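# Open the drill chuck by turning its sleeve

## Task

Turn the chuck's sleeve so the chuck opens until its jaws are spread farther apart than the bit is wide. The drill must stay upright in its current spot with the chuck facing the robot, anything already achieved must still hold at the end, and finally both hands must release everything.

## Robot and tools

ROBOT. Two arms, left_arm and right_arm, each ending in a five-finger hand: a right hand on right_arm, its mirror image on left_arm. Measured base poses in the scene frame: left_arm (-0.049, +0.284, +0.046) m, quat_wxyz (+1.000, 0, 0, -0.027); right_arm (+0.050, -0.345, +0.047) m, quat_wxyz (+1.000, 0, 0, -0.025). A post is fixed to the floor behind the arms. Loose objects may occasionally get a short shove from outside. Reference pages (for example one about the five-finger left hand) come from show_instructions.

FRAMES. Scene frame: origin at table-top height, halfway between the nominal bases, +z up, +x out over the table, left_arm on the +y side (image left/right does not follow arm names). Each hand has a hand point 0.05 m in front of the palm and 0.15 m from the wrist mount along the fingers. Its +z runs along the straight fingers, +y out of the palm, +x across the palm away from the thumb on the right hand but toward the thumb on the left hand. Straight fingers extend 0.06-0.07 m past the point along +z, their centre lines 0.06 m behind it along -y. A wrist bracket on the little-finger side reaches 0.10 m across the palm and can collide.

THE 28-NUMBER ROW. One row drives both arms; every number lies in [-1, 1]. Order: left_arm dx, dy, dz, rx, ry, rz; left hand little, ring, middle, index, thumb_bend, thumb_turn, force_limit, speed; then the same fourteen for right_arm and its hand. The six pose numbers are offsets, not a pose: measured from that arm's Hand target as it stood when the action or move began, along that Hand target's own axes. 1.0 equals 0.6 m of travel or 180 degrees; rx, ry, rz form a single rotation vector. All rows inside one action count from the same start, but each new action or call starts from the updated Hand target, so sending an offset again moves further. Six zeros ask nothing new of an arm. The hand numbers are absolute targets: fingers and thumb_bend +1 straight, -1 curled; thumb_turn +1 beside the palm, -1 opposite the fingers. force_limit maps -1..+1 to about 0..10 N at the fingertip (0..15 N for the two thumb motors); speed rises from near zero at -1 to full at +0.48 and stays full above (full stroke 0.49 s). Close at speed -0.94 or lower for a soft grip. There is no 'unchanged' code: resend the last executed eight numbers for a hand, or, if none was ever sent, its hand_measured six plus hand_force_limit and hand_speed.

TOOLS.
execute_actions(actions, cameras): actions is a list of actions; each action is a table of 1 to 15 rows, one per 1/30 s step, the last row repeated to fill 15 steps (0.5 s). cameras: names, ["all"], or []; if omitted, images come only with an empty actions list. An unknown camera name voids the call.
move(target, speed, blend, blocking, cameras): target is one row or up to 15 rows; every row's offsets count from the Hand targets at the move's start, not from the previous target. Hands travel straight, all paths finish together, capped at 10 s. speed in m/s, 0.002 to 4.3 (default 0.25), turns up to twice that in rad/s; one value or one per target. blend in metres for corner rounding, default 0 means stopping at each target. blocking=false returns after about 0.5 s while the move continues. Paths avoid nothing. Hand numbers of the first target go out at the start, later ones once everything rests at that target. The extra move: line reports the ending (done, off_target, moving, held, fault) and limits such as paced or held.
wait(seconds 0 to 3600): lets time pass, sending nothing new. stop(cameras): brakes a running move. zoom_image(camera, region): camera is cam_head_left, cam_head_right or cam_high; region [x0, y0, x1, y1] in pixels of that camera's newest image, at most 504 by 504. finished_scene(scene=1, optional) ends the attempt for good.
Cameras are 672x504; cam_high has fx=fy about 470, the head cameras about 320.

RESULTS. end_effector_position (m) and end_effector_quat_wxyz in the scene frame; Hand target is the last commanded pose after clipping. hand_measured, hand_stopped_by (moving, target, force, stalled, fault) and hand_load_n (positive when the finger is pushed open; a lost grip shows as load near 0) list six values in motor order, then hand_force_limit and hand_speed. Also joint positions, velocities ('within noise'), torques (offset and noisy; numbers 3 and 4 wrap at ±28 N m), motor temperatures. Joint ranges (rad): waist -2.880..2.880, shoulder 0..3.142, elbow 0..3.019, wrist pitch -1.693..1.571, wrist yaw -1.571..1.571, wrist roll -2.094..2.094.

BEHAVIOUR. The arms are sloppy: a hand often stops 1-3 cm (sometimes 5 cm) from its command, usually low, and small rotations can shift it notably. Orientation is clipped to 40 degrees from the measured one per step. A new execute_actions call, even all zeros, re-requests the Hand target; otherwise send the remaining gap as an offset. A blocked arm keeps pressing until you command its target back beyond the hand point. A finger motor runs until its target or force_limit, then locks; to grip harder, raise force_limit and send a more closed target; to loosen, send a more open one. Opposed thumb and fingers hold objects 0.035-0.065 m thick, a handle down to 0.025 m, a pinch up to 0.08 m.

AVOID. Dropping or releasing moving parts, knocking the drill over or out of the work area, fast or hard contact with fixed or heavy things, arms or hands pressing on each other (including gripping the other hand's fingers), excess finger force from twisting or pulling, and overheating: MOTOR HOT appears at 85 °C, and at 100 °C the arm goes limp for 30-60 s.

Each tool is called after "Request:" as a command line: name --argument value for each argument, lists and objects as JSON in quotes; but a table of rows of numbers goes row by row, as --pt "numbers of a row", without its own name.

Reference images:

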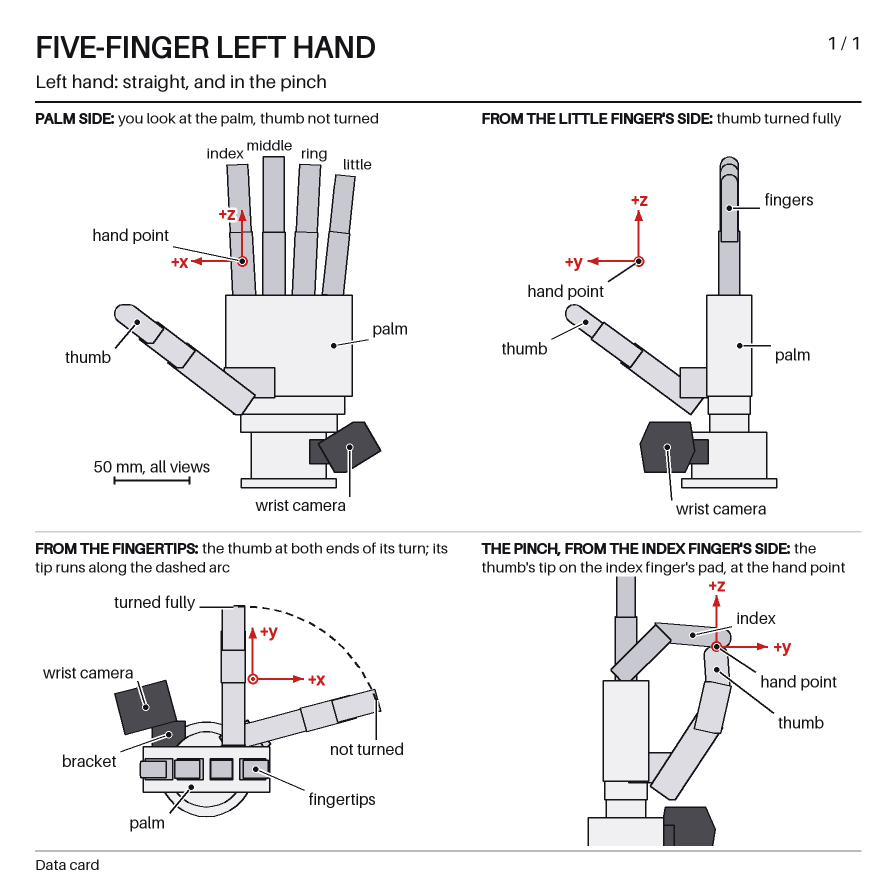

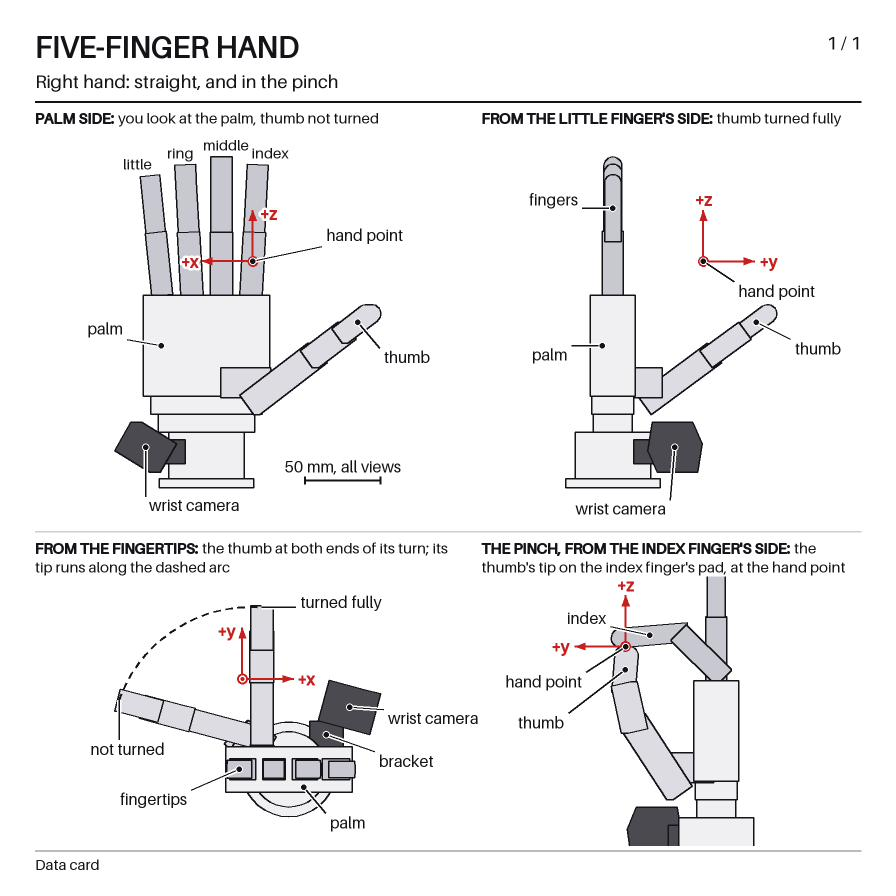

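## Session

Request:
execute_actions --actions '[]'

Scene clock: 0.00 s.
left_arm: end_effector_position=(+0.3530, +0.0342, +0.3568) hand_measured=(+1.000, +1.000, +1.000, +1.000, +1.000, +1.000) hand_load_n=(+0.0, +0.0, +0.0, +0.0, +0.0, +0.0) hand_stopped_by=(target, target, target, target, target, target) hand_force_limit=0.00 hand_speed=-0.80 end_effector_quat_wxyz=(+0.726, +0.550, +0.347, -0.225) | right_arm: end_effector_position=(+0.5338, -0.2881, +0.0933) hand_measured=(+1.000, +1.000, +1.000, +1.000, +1.000, +1.000) hand_load_n=(-0.5, +0.0, +0.0, +0.0, +0.0, +0.0) hand_stopped_by=(target, target, target, target, target, target) hand_force_limit=0.00 hand_speed=-0.80 end_effector_quat_wxyz=(-0.522, +0.828, -0.192, +0.067)
Joint positions: left_arm=[-0.227 1.222 0.452 1.061 1.007 2.029] | right_arm=[-0.149 1.746 1.075 -0.598 -1.085 -1.132]
Joint velocities: within noise
Joint torques (N m): no reading
Motor temperatures (°C): left_arm=[34 38 33 31 31 30] | right_arm=[34 33 28 34 34 32]
Heat: left arm: hottest shoulder 38 °C; right arm: hottest waist 34 °C.
Hand target: left_arm +0.3570, +0.0342, +0.3767; +0.738, +0.550, +0.330, -0.211 | right_arm +0.5490, -0.2903, +0.1100; -0.525, +0.827, -0.180, +0.087

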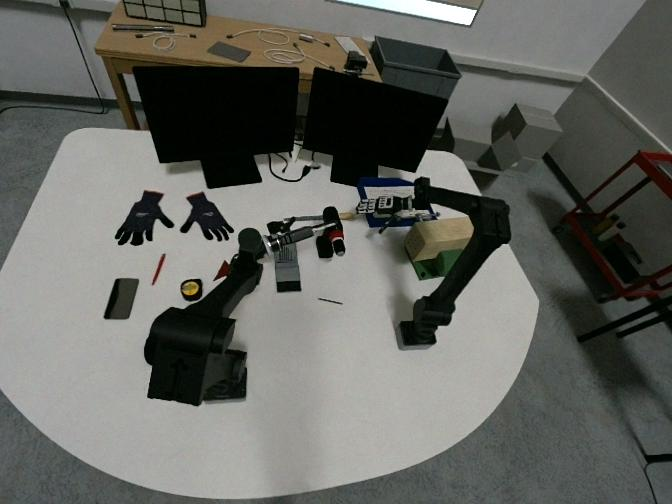

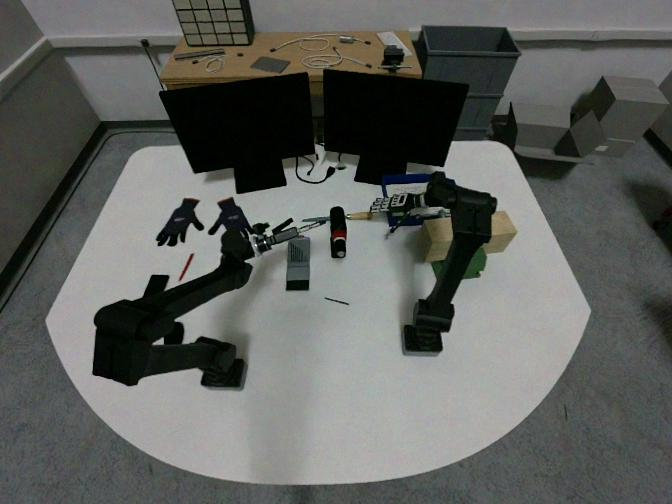

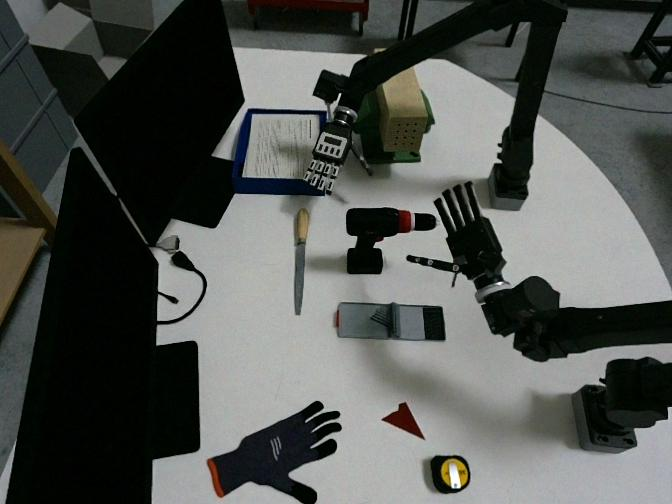

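Request:
zoom_image --camera "cam_high" --region '[320, 180, 480, 300]'

Request:
zoom_image --camera "cam_head_left" --region '[240, 180, 400, 300]'

Request:
zoom_image --camera "cam_head_right" --region '[240, 180, 400, 300]'

Scaled by 3.150 from the camera's image (finer frame: 960x720).

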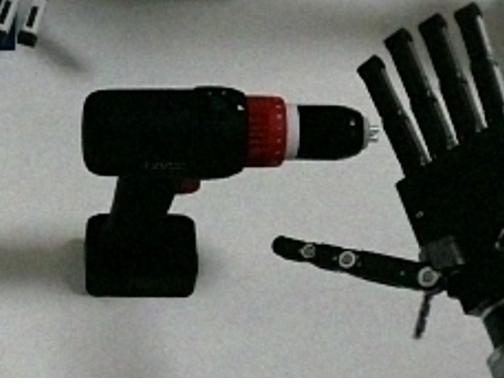

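Scaled by 3.150 from the camera's image (finer frame: 960x720).

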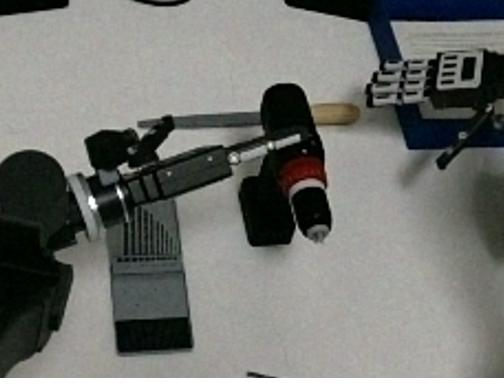

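Scaled by 3.150 from the camera's image (finer frame: 960x720).

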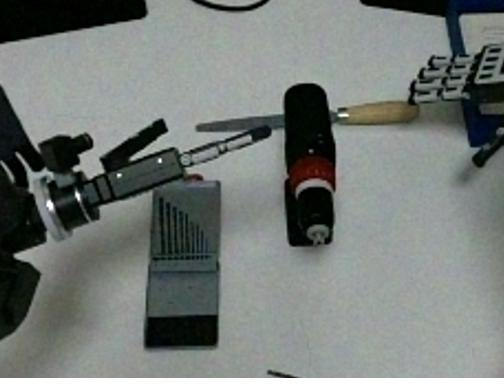

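Request:
zoom_image --camera "cam_head_left" --region '[130, 220, 450, 420]'

Request:
zoom_image --camera "cam_head_right" --region '[90, 220, 470, 420]'

Request:
zoom_image --camera "cam_high" --region '[300, 50, 672, 470]'

Request:
zoom_image --camera "cam_head_right" --region '[300, 160, 480, 260]'

Request:
zoom_image --camera "cam_head_left" --region '[320, 160, 500, 260]'

Scaled by 1.575 from the camera's image (finer frame: 960x720).

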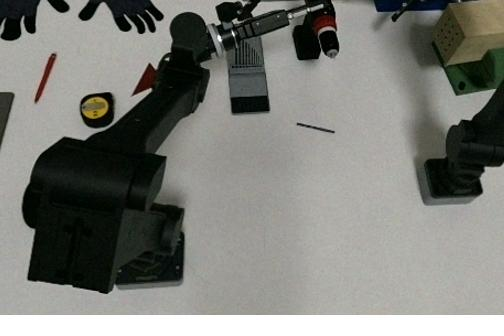

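Scaled by 1.326 from the camera's image (finer frame: 960x720).

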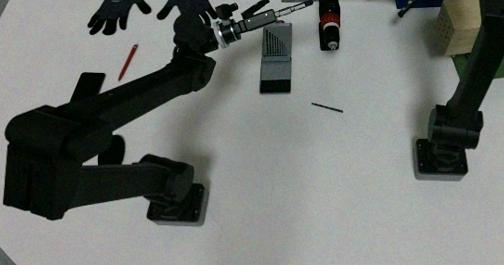

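Scaled by 1.200 from the camera's image (finer frame: 960x720).

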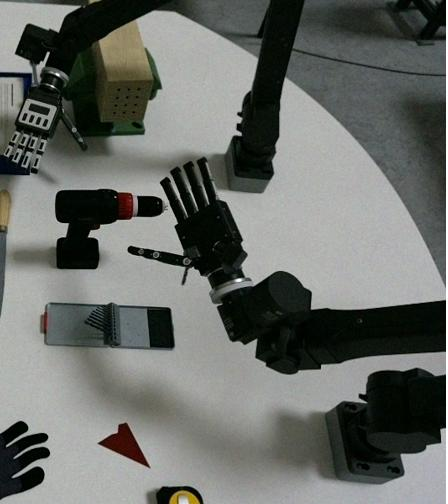

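Scaled by 2.800 from the camera's image (finer frame: 960x720).

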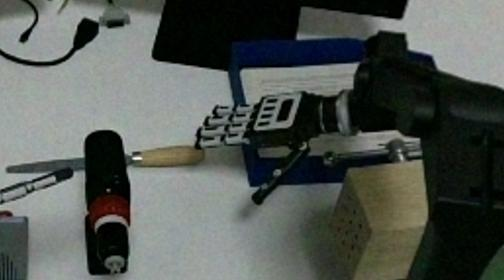

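Scaled by 2.800 from the camera's image (finer frame: 960x720).

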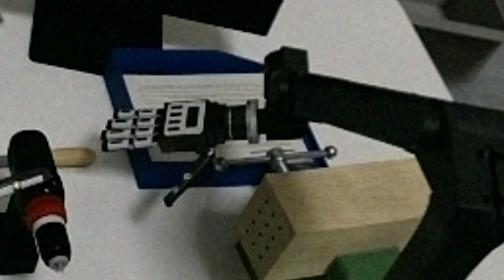

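Request:
move --pt "-0.1413 -0.1902 -0.009 -0.1686 0.1268 -0.2129 1 1 1 1 1 1 0 -0.8 0 0 0 0 0 0 1 1 1 1 1 1 0 -0.8" --pt "-0.0778 -0.3583 0.1333 -0.1686 0.1268 -0.2129 1 1 1 1 1 1 0 -0.8 0 0 0 0 0 0 1 1 1 1 1 1 0 -0.8" --speed 0.15 --blend 0.03 --cameras '["all"]'

Scene clock: 56.63 s.
left_arm: end_effector_position=(+0.1980, -0.0944, +0.2510) hand_measured=(+1.000, +1.000, +1.000, +1.000, +1.000, +1.000) hand_load_n=(+0.0, +0.0, +0.0, +0.0, +0.0, +0.0) hand_stopped_by=(target, target, target, target, target, target) hand_force_limit=0.00 hand_speed=-0.80 end_effector_quat_wxyz=(+0.650, +0.261, +0.681, -0.213) | right_arm: end_effector_position=(+0.5338, -0.2881, +0.0933) hand_measured=(+1.000, +1.000, +1.000, +1.000, +1.000, +1.000) hand_load_n=(+0.0, +0.0, +0.0, +0.0, +0.0, -0.5) hand_stopped_by=(target, target, target, target, target, target) hand_force_limit=0.00 hand_speed=-0.80 end_effector_quat_wxyz=(-0.522, +0.828, -0.192, +0.067)
Joint positions: left_arm=[-1.322 1.222 0.479 0.66 -0.693 1.567] | right_arm=[-0.149 1.746 1.075 -0.598 -1.085 -1.132]
Joint torques (N m): left_arm=[-0.09 -6.42 10.28 2.45 -0.03 0.09] | right_arm=[-1.55 -13.98 10.18 0.98 -0.71 -0.04]
Heat: left arm: hottest shoulder 38 °C; right arm: hottest shoulder 35 °C.
Hand target: left_arm +0.2000, -0.1101, +0.2802; +0.667, +0.236, +0.667, -0.236 | right_arm +0.5490, -0.2903, +0.1100; -0.525, +0.827, -0.180, +0.087
Off the commanded pose: left_arm 0.033 m, 5 deg | right_arm 0.023 m, 3 deg.
move: off_target (left_arm)

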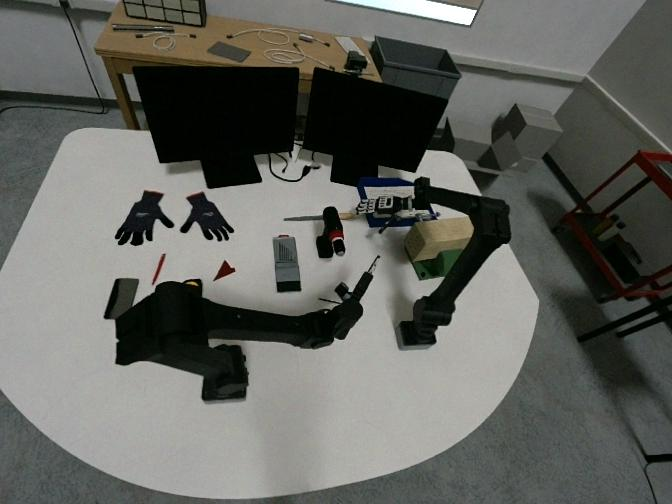

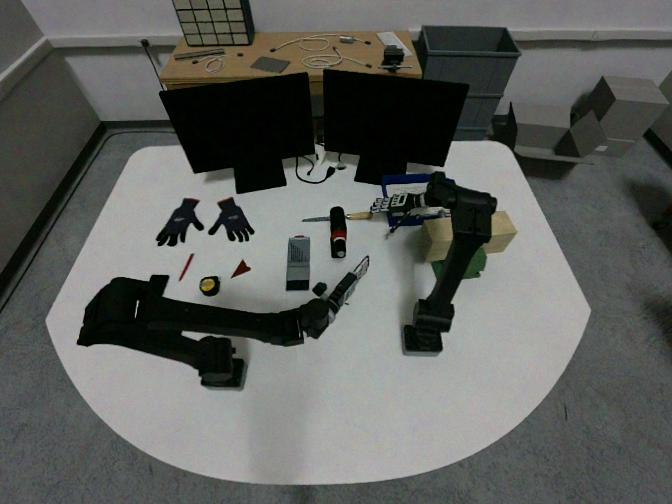

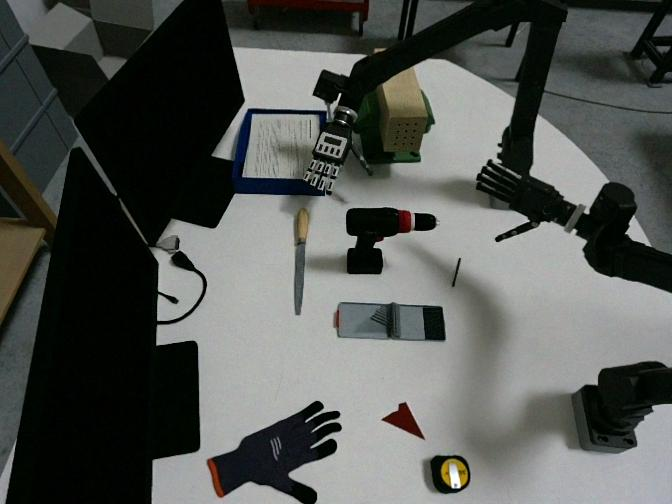

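Request:
zoom_image --camera "cam_high" --region '[330, 140, 630, 300]'

Request:
zoom_image --camera "cam_head_right" --region '[280, 190, 400, 330]'

Request:
zoom_image --camera "cam_head_left" --region '[280, 190, 400, 330]'

Scaled by 1.680 from the camera's image (finer frame: 960x720).

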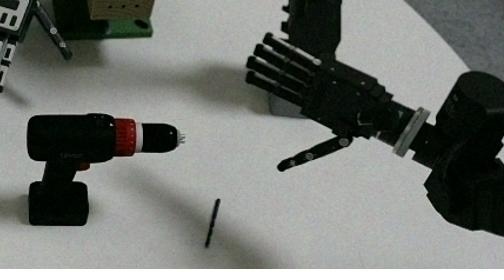

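Scaled by 3.600 from the camera's image (finer frame: 960x720).

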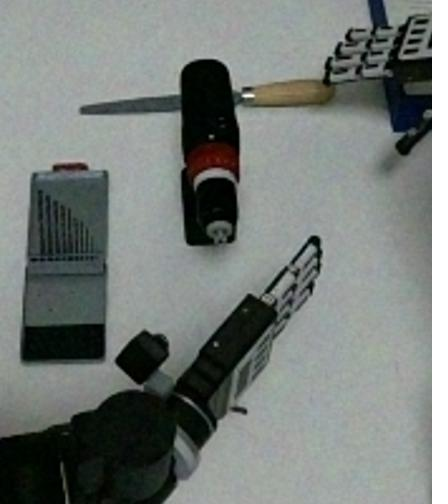

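Scaled by 3.600 from the camera's image (finer frame: 960x720).

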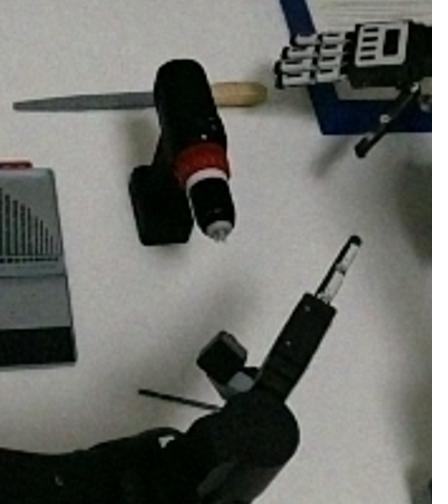

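Request:
move --pt "0 0 0 0 0 0 1 1 1 1 1 1 0 -0.8 -0.0955 -0.3578 -0.2082 0.1381 -0.1221 -0.0426 1 1 1 1 1 -1 0 0" --pt "0 0 0 0 0 0 1 1 1 1 1 1 0 -0.8 -0.3428 -0.4508 -0.0275 0.1381 -0.1221 -0.0426 1 1 1 1 1 -1 0 0" --speed 0.15 --blend 0.03 --cameras '["all"]'

Request:
zoom_image --camera "cam_high" --region '[300, 100, 540, 300]'

Request:
zoom_image --camera "cam_head_right" --region '[280, 150, 400, 290]'

Request:
zoom_image --camera "cam_head_left" --region '[280, 150, 400, 290]'

Scene clock: 91.70 s.
left_arm: end_effector_position=(+0.1980, -0.0944, +0.2510) hand_measured=(+1.000, +1.000, +1.000, +1.000, +1.000, +1.000) hand_load_n=(+0.0, +0.0, +0.0, +0.0, +0.0, +0.0) hand_stopped_by=(target, target, target, target, target, target) hand_force_limit=0.00 hand_speed=-0.80 end_effector_quat_wxyz=(+0.650, +0.261, +0.681, -0.213) | right_arm: end_effector_position=(+0.4109, -0.1218, +0.3535) hand_measured=(+1.000, +1.000, +1.000, +1.000, +1.000, -1.000) hand_load_n=(+0.0, +0.0, +0.0, +0.0, +0.0, +0.0) hand_stopped_by=(target, target, target, target, target, target) hand_force_limit=0.00 hand_speed=0.00 end_effector_quat_wxyz=(+0.699, -0.713, -0.017, +0.046)
Joint positions: left_arm=[-1.322 1.222 0.479 0.66 -0.693 1.567] | right_arm=[0.135 1.492 1.296 -1.675 -1.552 -1.83]
Joint torques (N m): left_arm=[-0.09 -6.48 10.25 2.41 -0.04 0.1] | right_arm=[-0.91 -12.45 10 0.62 -1.05 0.06]
Motor temperatures (°C): left_arm=[34 38 39 32 30 30] | right_arm=[33 35 33 34 35 31]
Heat: left arm: hottest elbow 39 °C; right arm: hottest shoulder 35 °C.
Hand target: left_arm +0.2000, -0.1101, +0.2802; +0.667, +0.236, +0.667, -0.236 | right_arm +0.4101, -0.1204, +0.3699; +0.707, -0.707, +0.000, +0.000
Off the commanded pose: left_arm 0.033 m, 5 deg | right_arm 0.016 m, 6 deg.
joint sent to its limit (right arm) — joint 5 (wrist yaw), lower limit. The joint targets are off in position and orientation.
move: off_target (right_arm)

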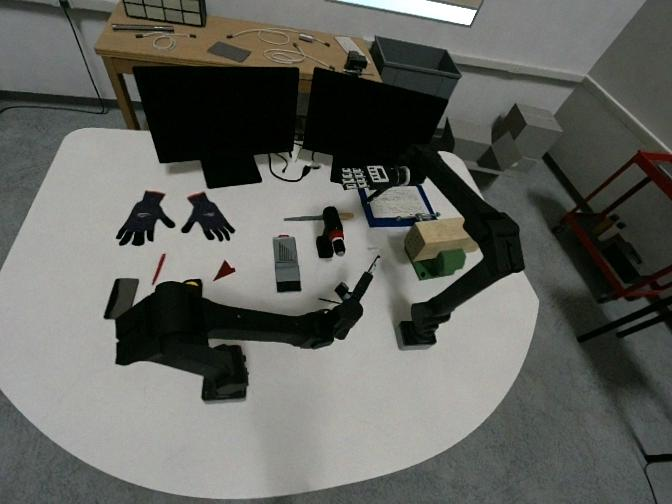

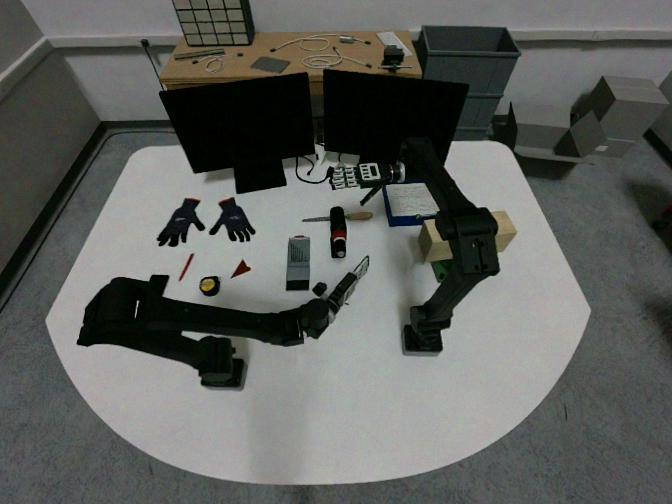

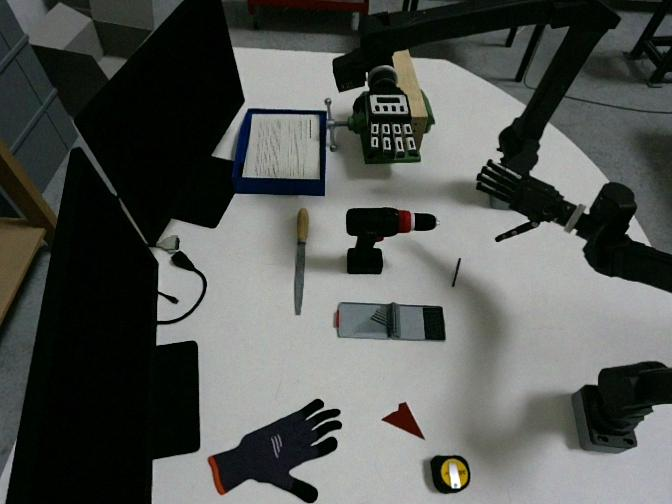

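Scaled by 2.100 from the camera's image (finer frame: 960x720).

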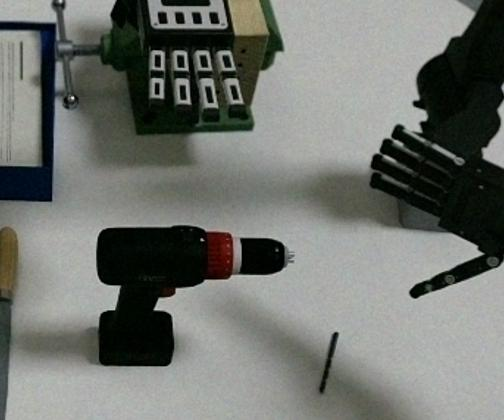

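Scaled by 3.600 from the camera's image (finer frame: 960x720).

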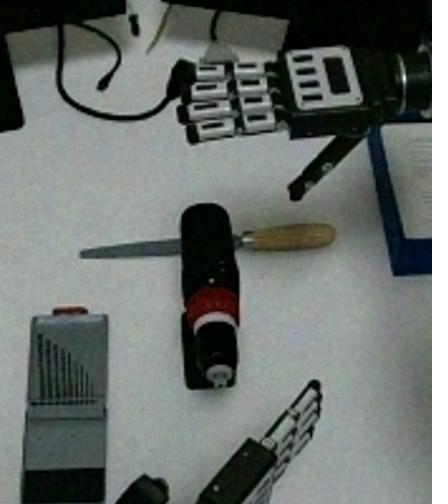

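Scaled by 3.600 from the camera's image (finer frame: 960x720).

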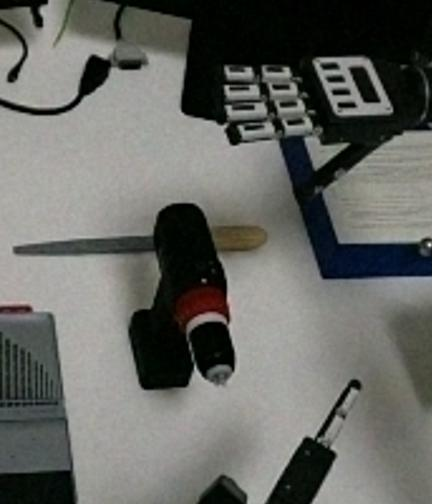

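Request:
move --target '[0,0,0,0,0,0,1,1,1,1,1,1,0,-0.8,-0.0083,0.0667,0.0583,-0.2111,0,0,1,1,1,1,1,-1,0,0]' --speed 0.12 --cameras '["all"]'

Request:
zoom_image --camera "cam_high" --region '[300, 100, 540, 300]'

Request:
zoom_image --camera "cam_head_right" --region '[280, 150, 400, 290]'

Request:
zoom_image --camera "cam_head_left" --region '[280, 150, 400, 290]'

Scene clock: 119.60 s.
left_arm: end_effector_position=(+0.1980, -0.0944, +0.2510) hand_measured=(+1.000, +1.000, +1.000, +1.000, +1.000, +1.000) hand_load_n=(+0.0, +0.0, +0.0, +0.0, +0.0, +0.0) hand_stopped_by=(target, target, target, target, target, target) hand_force_limit=0.00 hand_speed=-0.80 end_effector_quat_wxyz=(+0.650, +0.261, +0.681, -0.213) | right_arm: end_effector_position=(+0.3961, -0.0940, +0.2969) hand_measured=(+1.000, +1.000, +1.000, +1.000, +1.000, -1.000) hand_load_n=(+0.0, +0.0, +0.0, +0.0, +0.0, +0.5) hand_stopped_by=(target, target, target, target, target, target) hand_force_limit=0.00 hand_speed=0.00 end_effector_quat_wxyz=(-0.428, +0.903, -0.015, -0.025)
Joint positions: left_arm=[-1.322 1.222 0.479 0.66 -0.693 1.567] | right_arm=[0.397 1.346 1.272 -1.145 -0.832 -1.034]
Joint torques (N m): left_arm=[-0.21 -6.48 10.24 2.43 -0.03 0.09] | right_arm=[-0.38 -10.34 15.49 0.29 -0.37 0.09]
Heat: left arm: hottest elbow 40 °C; right arm: hottest shoulder 35 °C.
Hand target: left_arm +0.2000, -0.1101, +0.2802; +0.667, +0.236, +0.667, -0.236 | right_arm +0.4051, -0.0854, +0.3299; -0.439, +0.899, +0.000, +0.000
Off the commanded pose: left_arm 0.033 m, 5 deg | right_arm 0.035 m, 4 deg.
move: off_target (right_arm)

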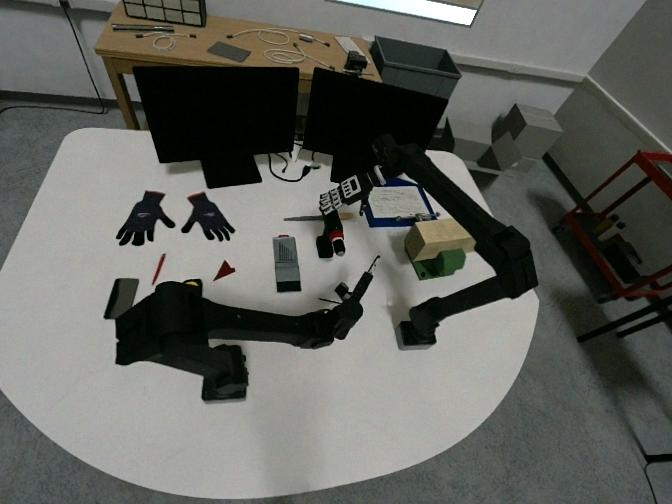

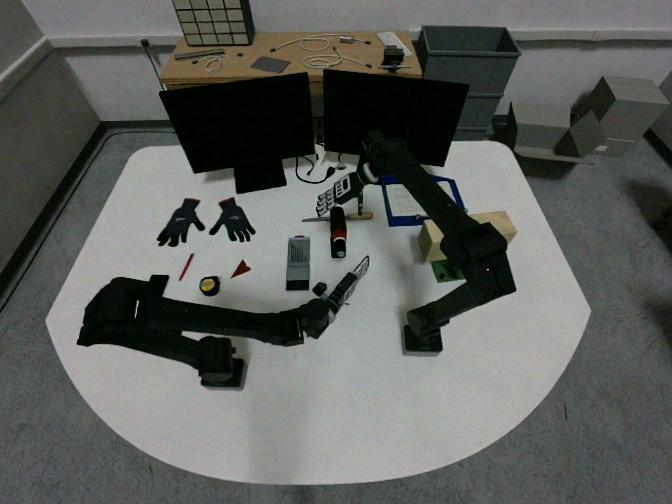

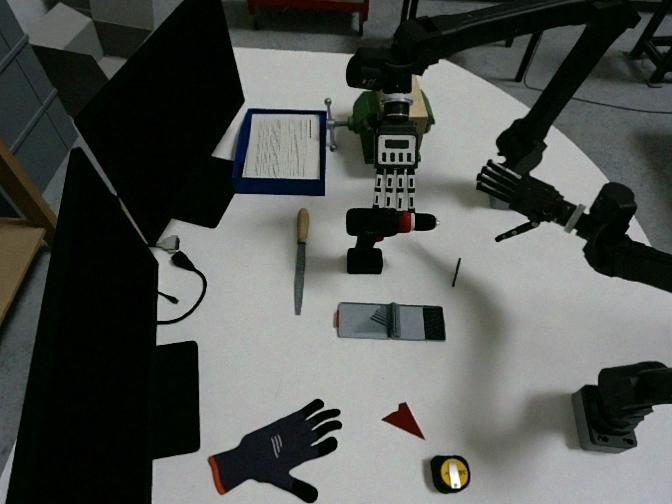

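Scaled by 2.100 from the camera's image (finer frame: 960x720).

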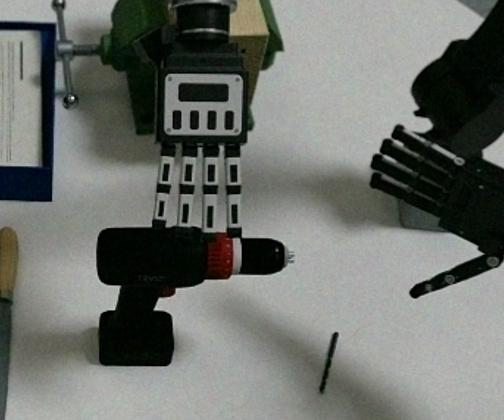

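Scaled by 3.600 from the camera's image (finer frame: 960x720).

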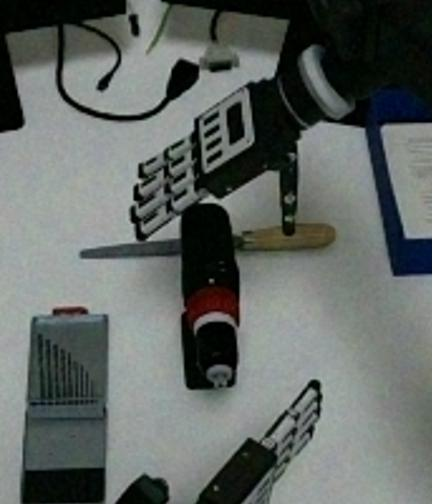

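Scaled by 3.600 from the camera's image (finer frame: 960x720).

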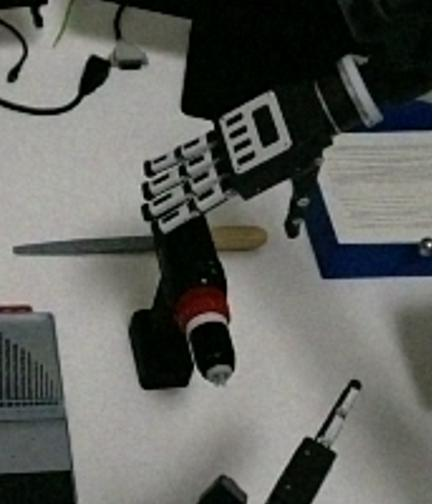

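Request:
move --target '[0,0,0,0,0,0,1,1,1,1,1,1,0,-0.8,0.0667,0.0394,0.0308,0,0,0,1,1,1,1,1,-1,0,0]' --speed 0.1 --cameras '["all"]'

Request:
zoom_image --camera "cam_high" --region '[320, 140, 480, 290]'

Request:
zoom_image --camera "cam_head_right" --region '[290, 160, 390, 280]'

Request:
zoom_image --camera "cam_head_left" --region '[290, 160, 390, 280]'

Scene clock: 144.23 s.
left_arm: end_effector_position=(+0.1980, -0.0944, +0.2510) hand_measured=(+1.000, +1.000, +1.000, +1.000, +1.000, +1.000) hand_load_n=(+0.0, +0.0, +0.5, +0.0, +0.5, +0.0) hand_stopped_by=(target, target, target, target, target, target) hand_force_limit=0.00 hand_speed=-0.80 end_effector_quat_wxyz=(+0.650, +0.261, +0.681, -0.213) | right_arm: end_effector_position=(+0.4155, -0.0876, +0.2720) hand_measured=(+1.000, +1.000, +1.000, +1.000, +1.000, -1.000) hand_load_n=(+0.0, +0.0, +0.0, +0.0, +0.0, +0.0) hand_stopped_by=(target, target, target, target, target, target) hand_force_limit=0.00 hand_speed=0.00 end_effector_quat_wxyz=(-0.419, +0.907, -0.021, -0.047)
Joint positions: left_arm=[-1.322 1.222 0.479 0.66 -0.693 1.567] | right_arm=[0.397 1.44 1.304 -1.141 -0.832 -1.049]
Joint torques (N m): left_arm=[-0.15 -6.65 10.25 2.41 -0.03 0.11] | right_arm=[-2.67 -10.7 15.23 1.87 -0.76 -0.22]
Motor temperatures (°C): left_arm=[34 38 40 32 30 30] | right_arm=[33 34 38 34 34 31]
Heat: left arm: hottest elbow 40 °C; right arm: hottest elbow 38 °C.
Hand target: left_arm +0.2000, -0.1101, +0.2802; +0.667, +0.236, +0.667, -0.236 | right_arm +0.4452, -0.0854, +0.2999; -0.439, +0.899, +0.000, +0.000
Off the commanded pose: left_arm 0.033 m, 5 deg | right_arm 0.041 m, 6 deg.
move: off_target (right_arm)

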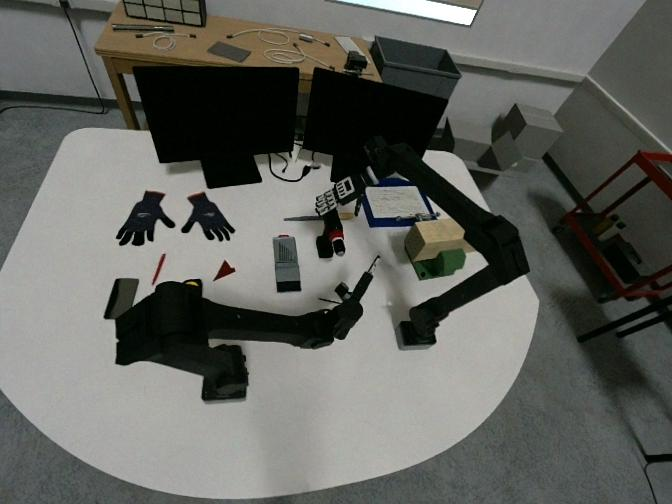

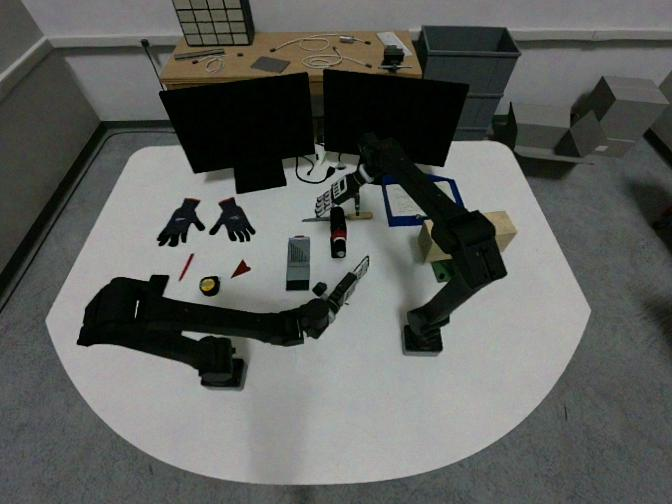

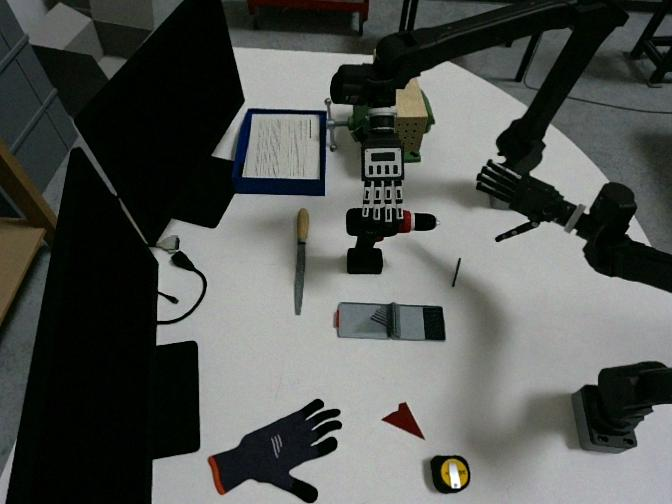

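Scaled by 3.150 from the camera's image (finer frame: 960x720).

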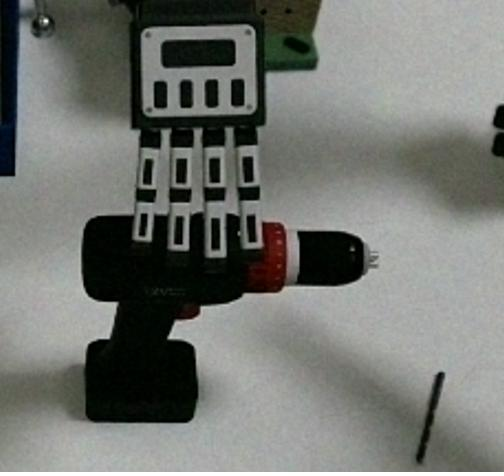

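Scaled by 4.200 from the camera's image (finer frame: 960x720).

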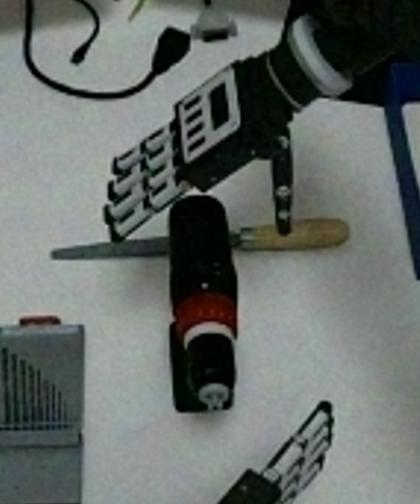

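Scaled by 4.200 from the camera's image (finer frame: 960x720).

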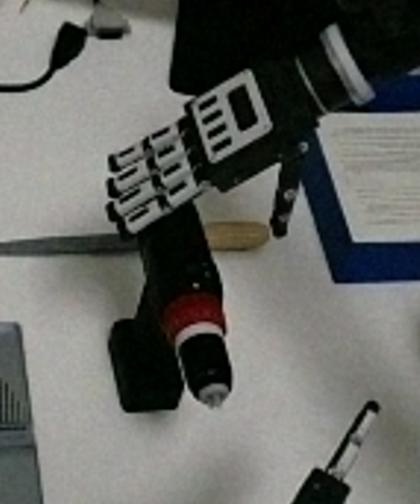

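Request:
move --target '[0,0,0,0,0,0,1,1,1,1,1,1,0,-0.8,-0.0167,0.0503,0.071,0,0,0,1,1,1,1,1,-1,0,0]' --speed 0.08 --cameras '["cam_high","cam_head_right","cam_head_left"]'

Request:
zoom_image --camera "cam_high" --region '[320, 140, 480, 290]'

Request:
zoom_image --camera "cam_head_right" --region '[290, 160, 390, 280]'

Request:
zoom_image --camera "cam_head_left" --region '[290, 160, 390, 280]'

Scene clock: 202.67 s.
left_arm: end_effector_position=(+0.1980, -0.0944, +0.2510) hand_measured=(+1.000, +1.000, +1.000, +1.000, +1.000, +1.000) hand_load_n=(+0.0, +0.0, +0.0, +0.0, +0.0, +0.0) hand_stopped_by=(target, target, target, target, target, target) hand_force_limit=0.00 hand_speed=-0.80 end_effector_quat_wxyz=(+0.650, +0.261, +0.681, -0.213) | right_arm: end_effector_position=(+0.4310, -0.0817, +0.2451) hand_measured=(+1.000, +1.000, +1.000, +1.000, +1.000, -1.000) hand_load_n=(+0.0, +0.0, +0.0, +0.0, +0.0, +0.0) hand_stopped_by=(target, target, target, target, target, target) hand_force_limit=0.00 hand_speed=0.00 end_effector_quat_wxyz=(-0.432, +0.901, -0.013, -0.010)
Joint positions: left_arm=[-1.322 1.222 0.479 0.66 -0.693 1.567] | right_arm=[0.397 1.44 1.226 -0.967 -0.828 -1.023]
Joint torques (N m): left_arm=[-0.21 -6.59 10.24 2.44 -0.02 0.1] | right_arm=[-0.21 -10.4 10.52 2.11 -0.38 0.07]
Heat: left arm: hottest elbow 41 °C; right arm: hottest elbow 38 °C.
Hand target: left_arm +0.2000, -0.1101, +0.2802; +0.667, +0.236, +0.667, -0.236 | right_arm +0.4352, -0.0703, +0.2499; -0.439, +0.899, +0.000, +0.000
Off the commanded pose: left_arm 0.033 m, 5 deg | right_arm 0.013 m, 2 deg.
move: off_target (right_arm)

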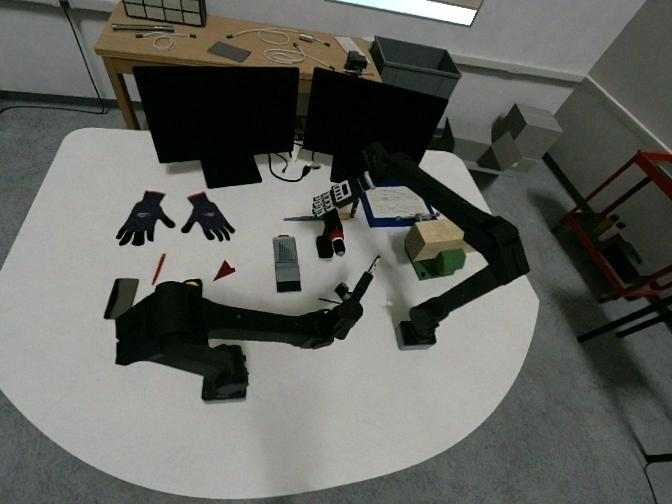

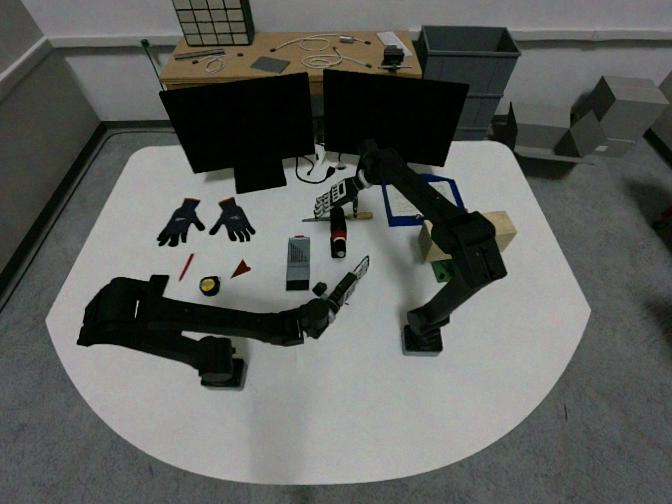

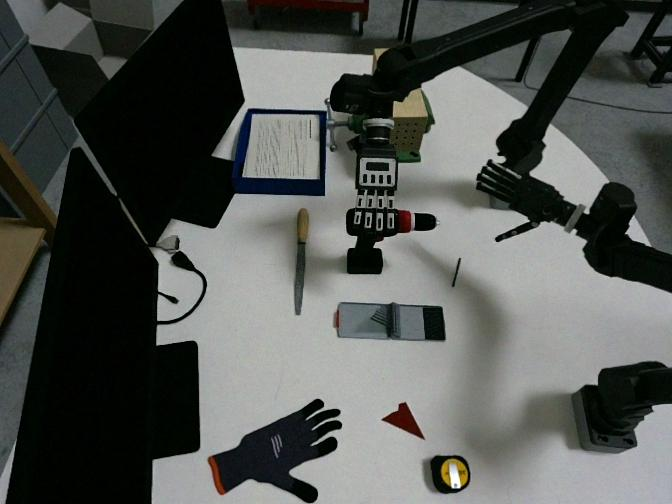

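Scaled by 3.150 from the camera's image (finer frame: 960x720).

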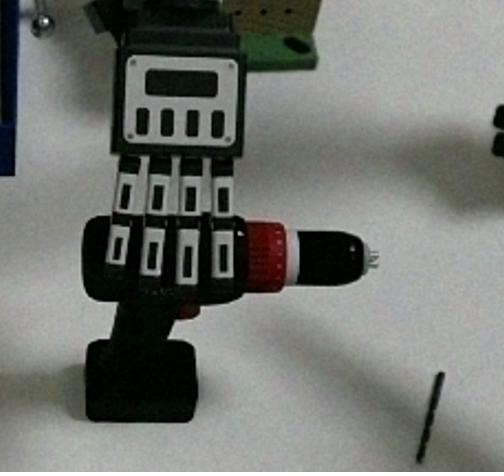

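Scaled by 4.200 from the camera's image (finer frame: 960x720).

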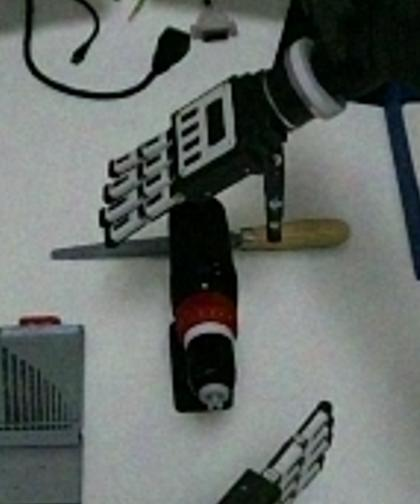

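Scaled by 4.200 from the camera's image (finer frame: 960x720).

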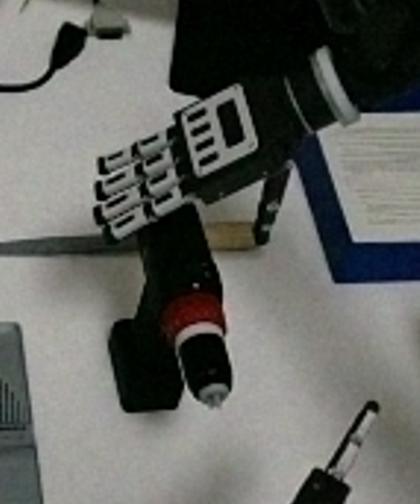

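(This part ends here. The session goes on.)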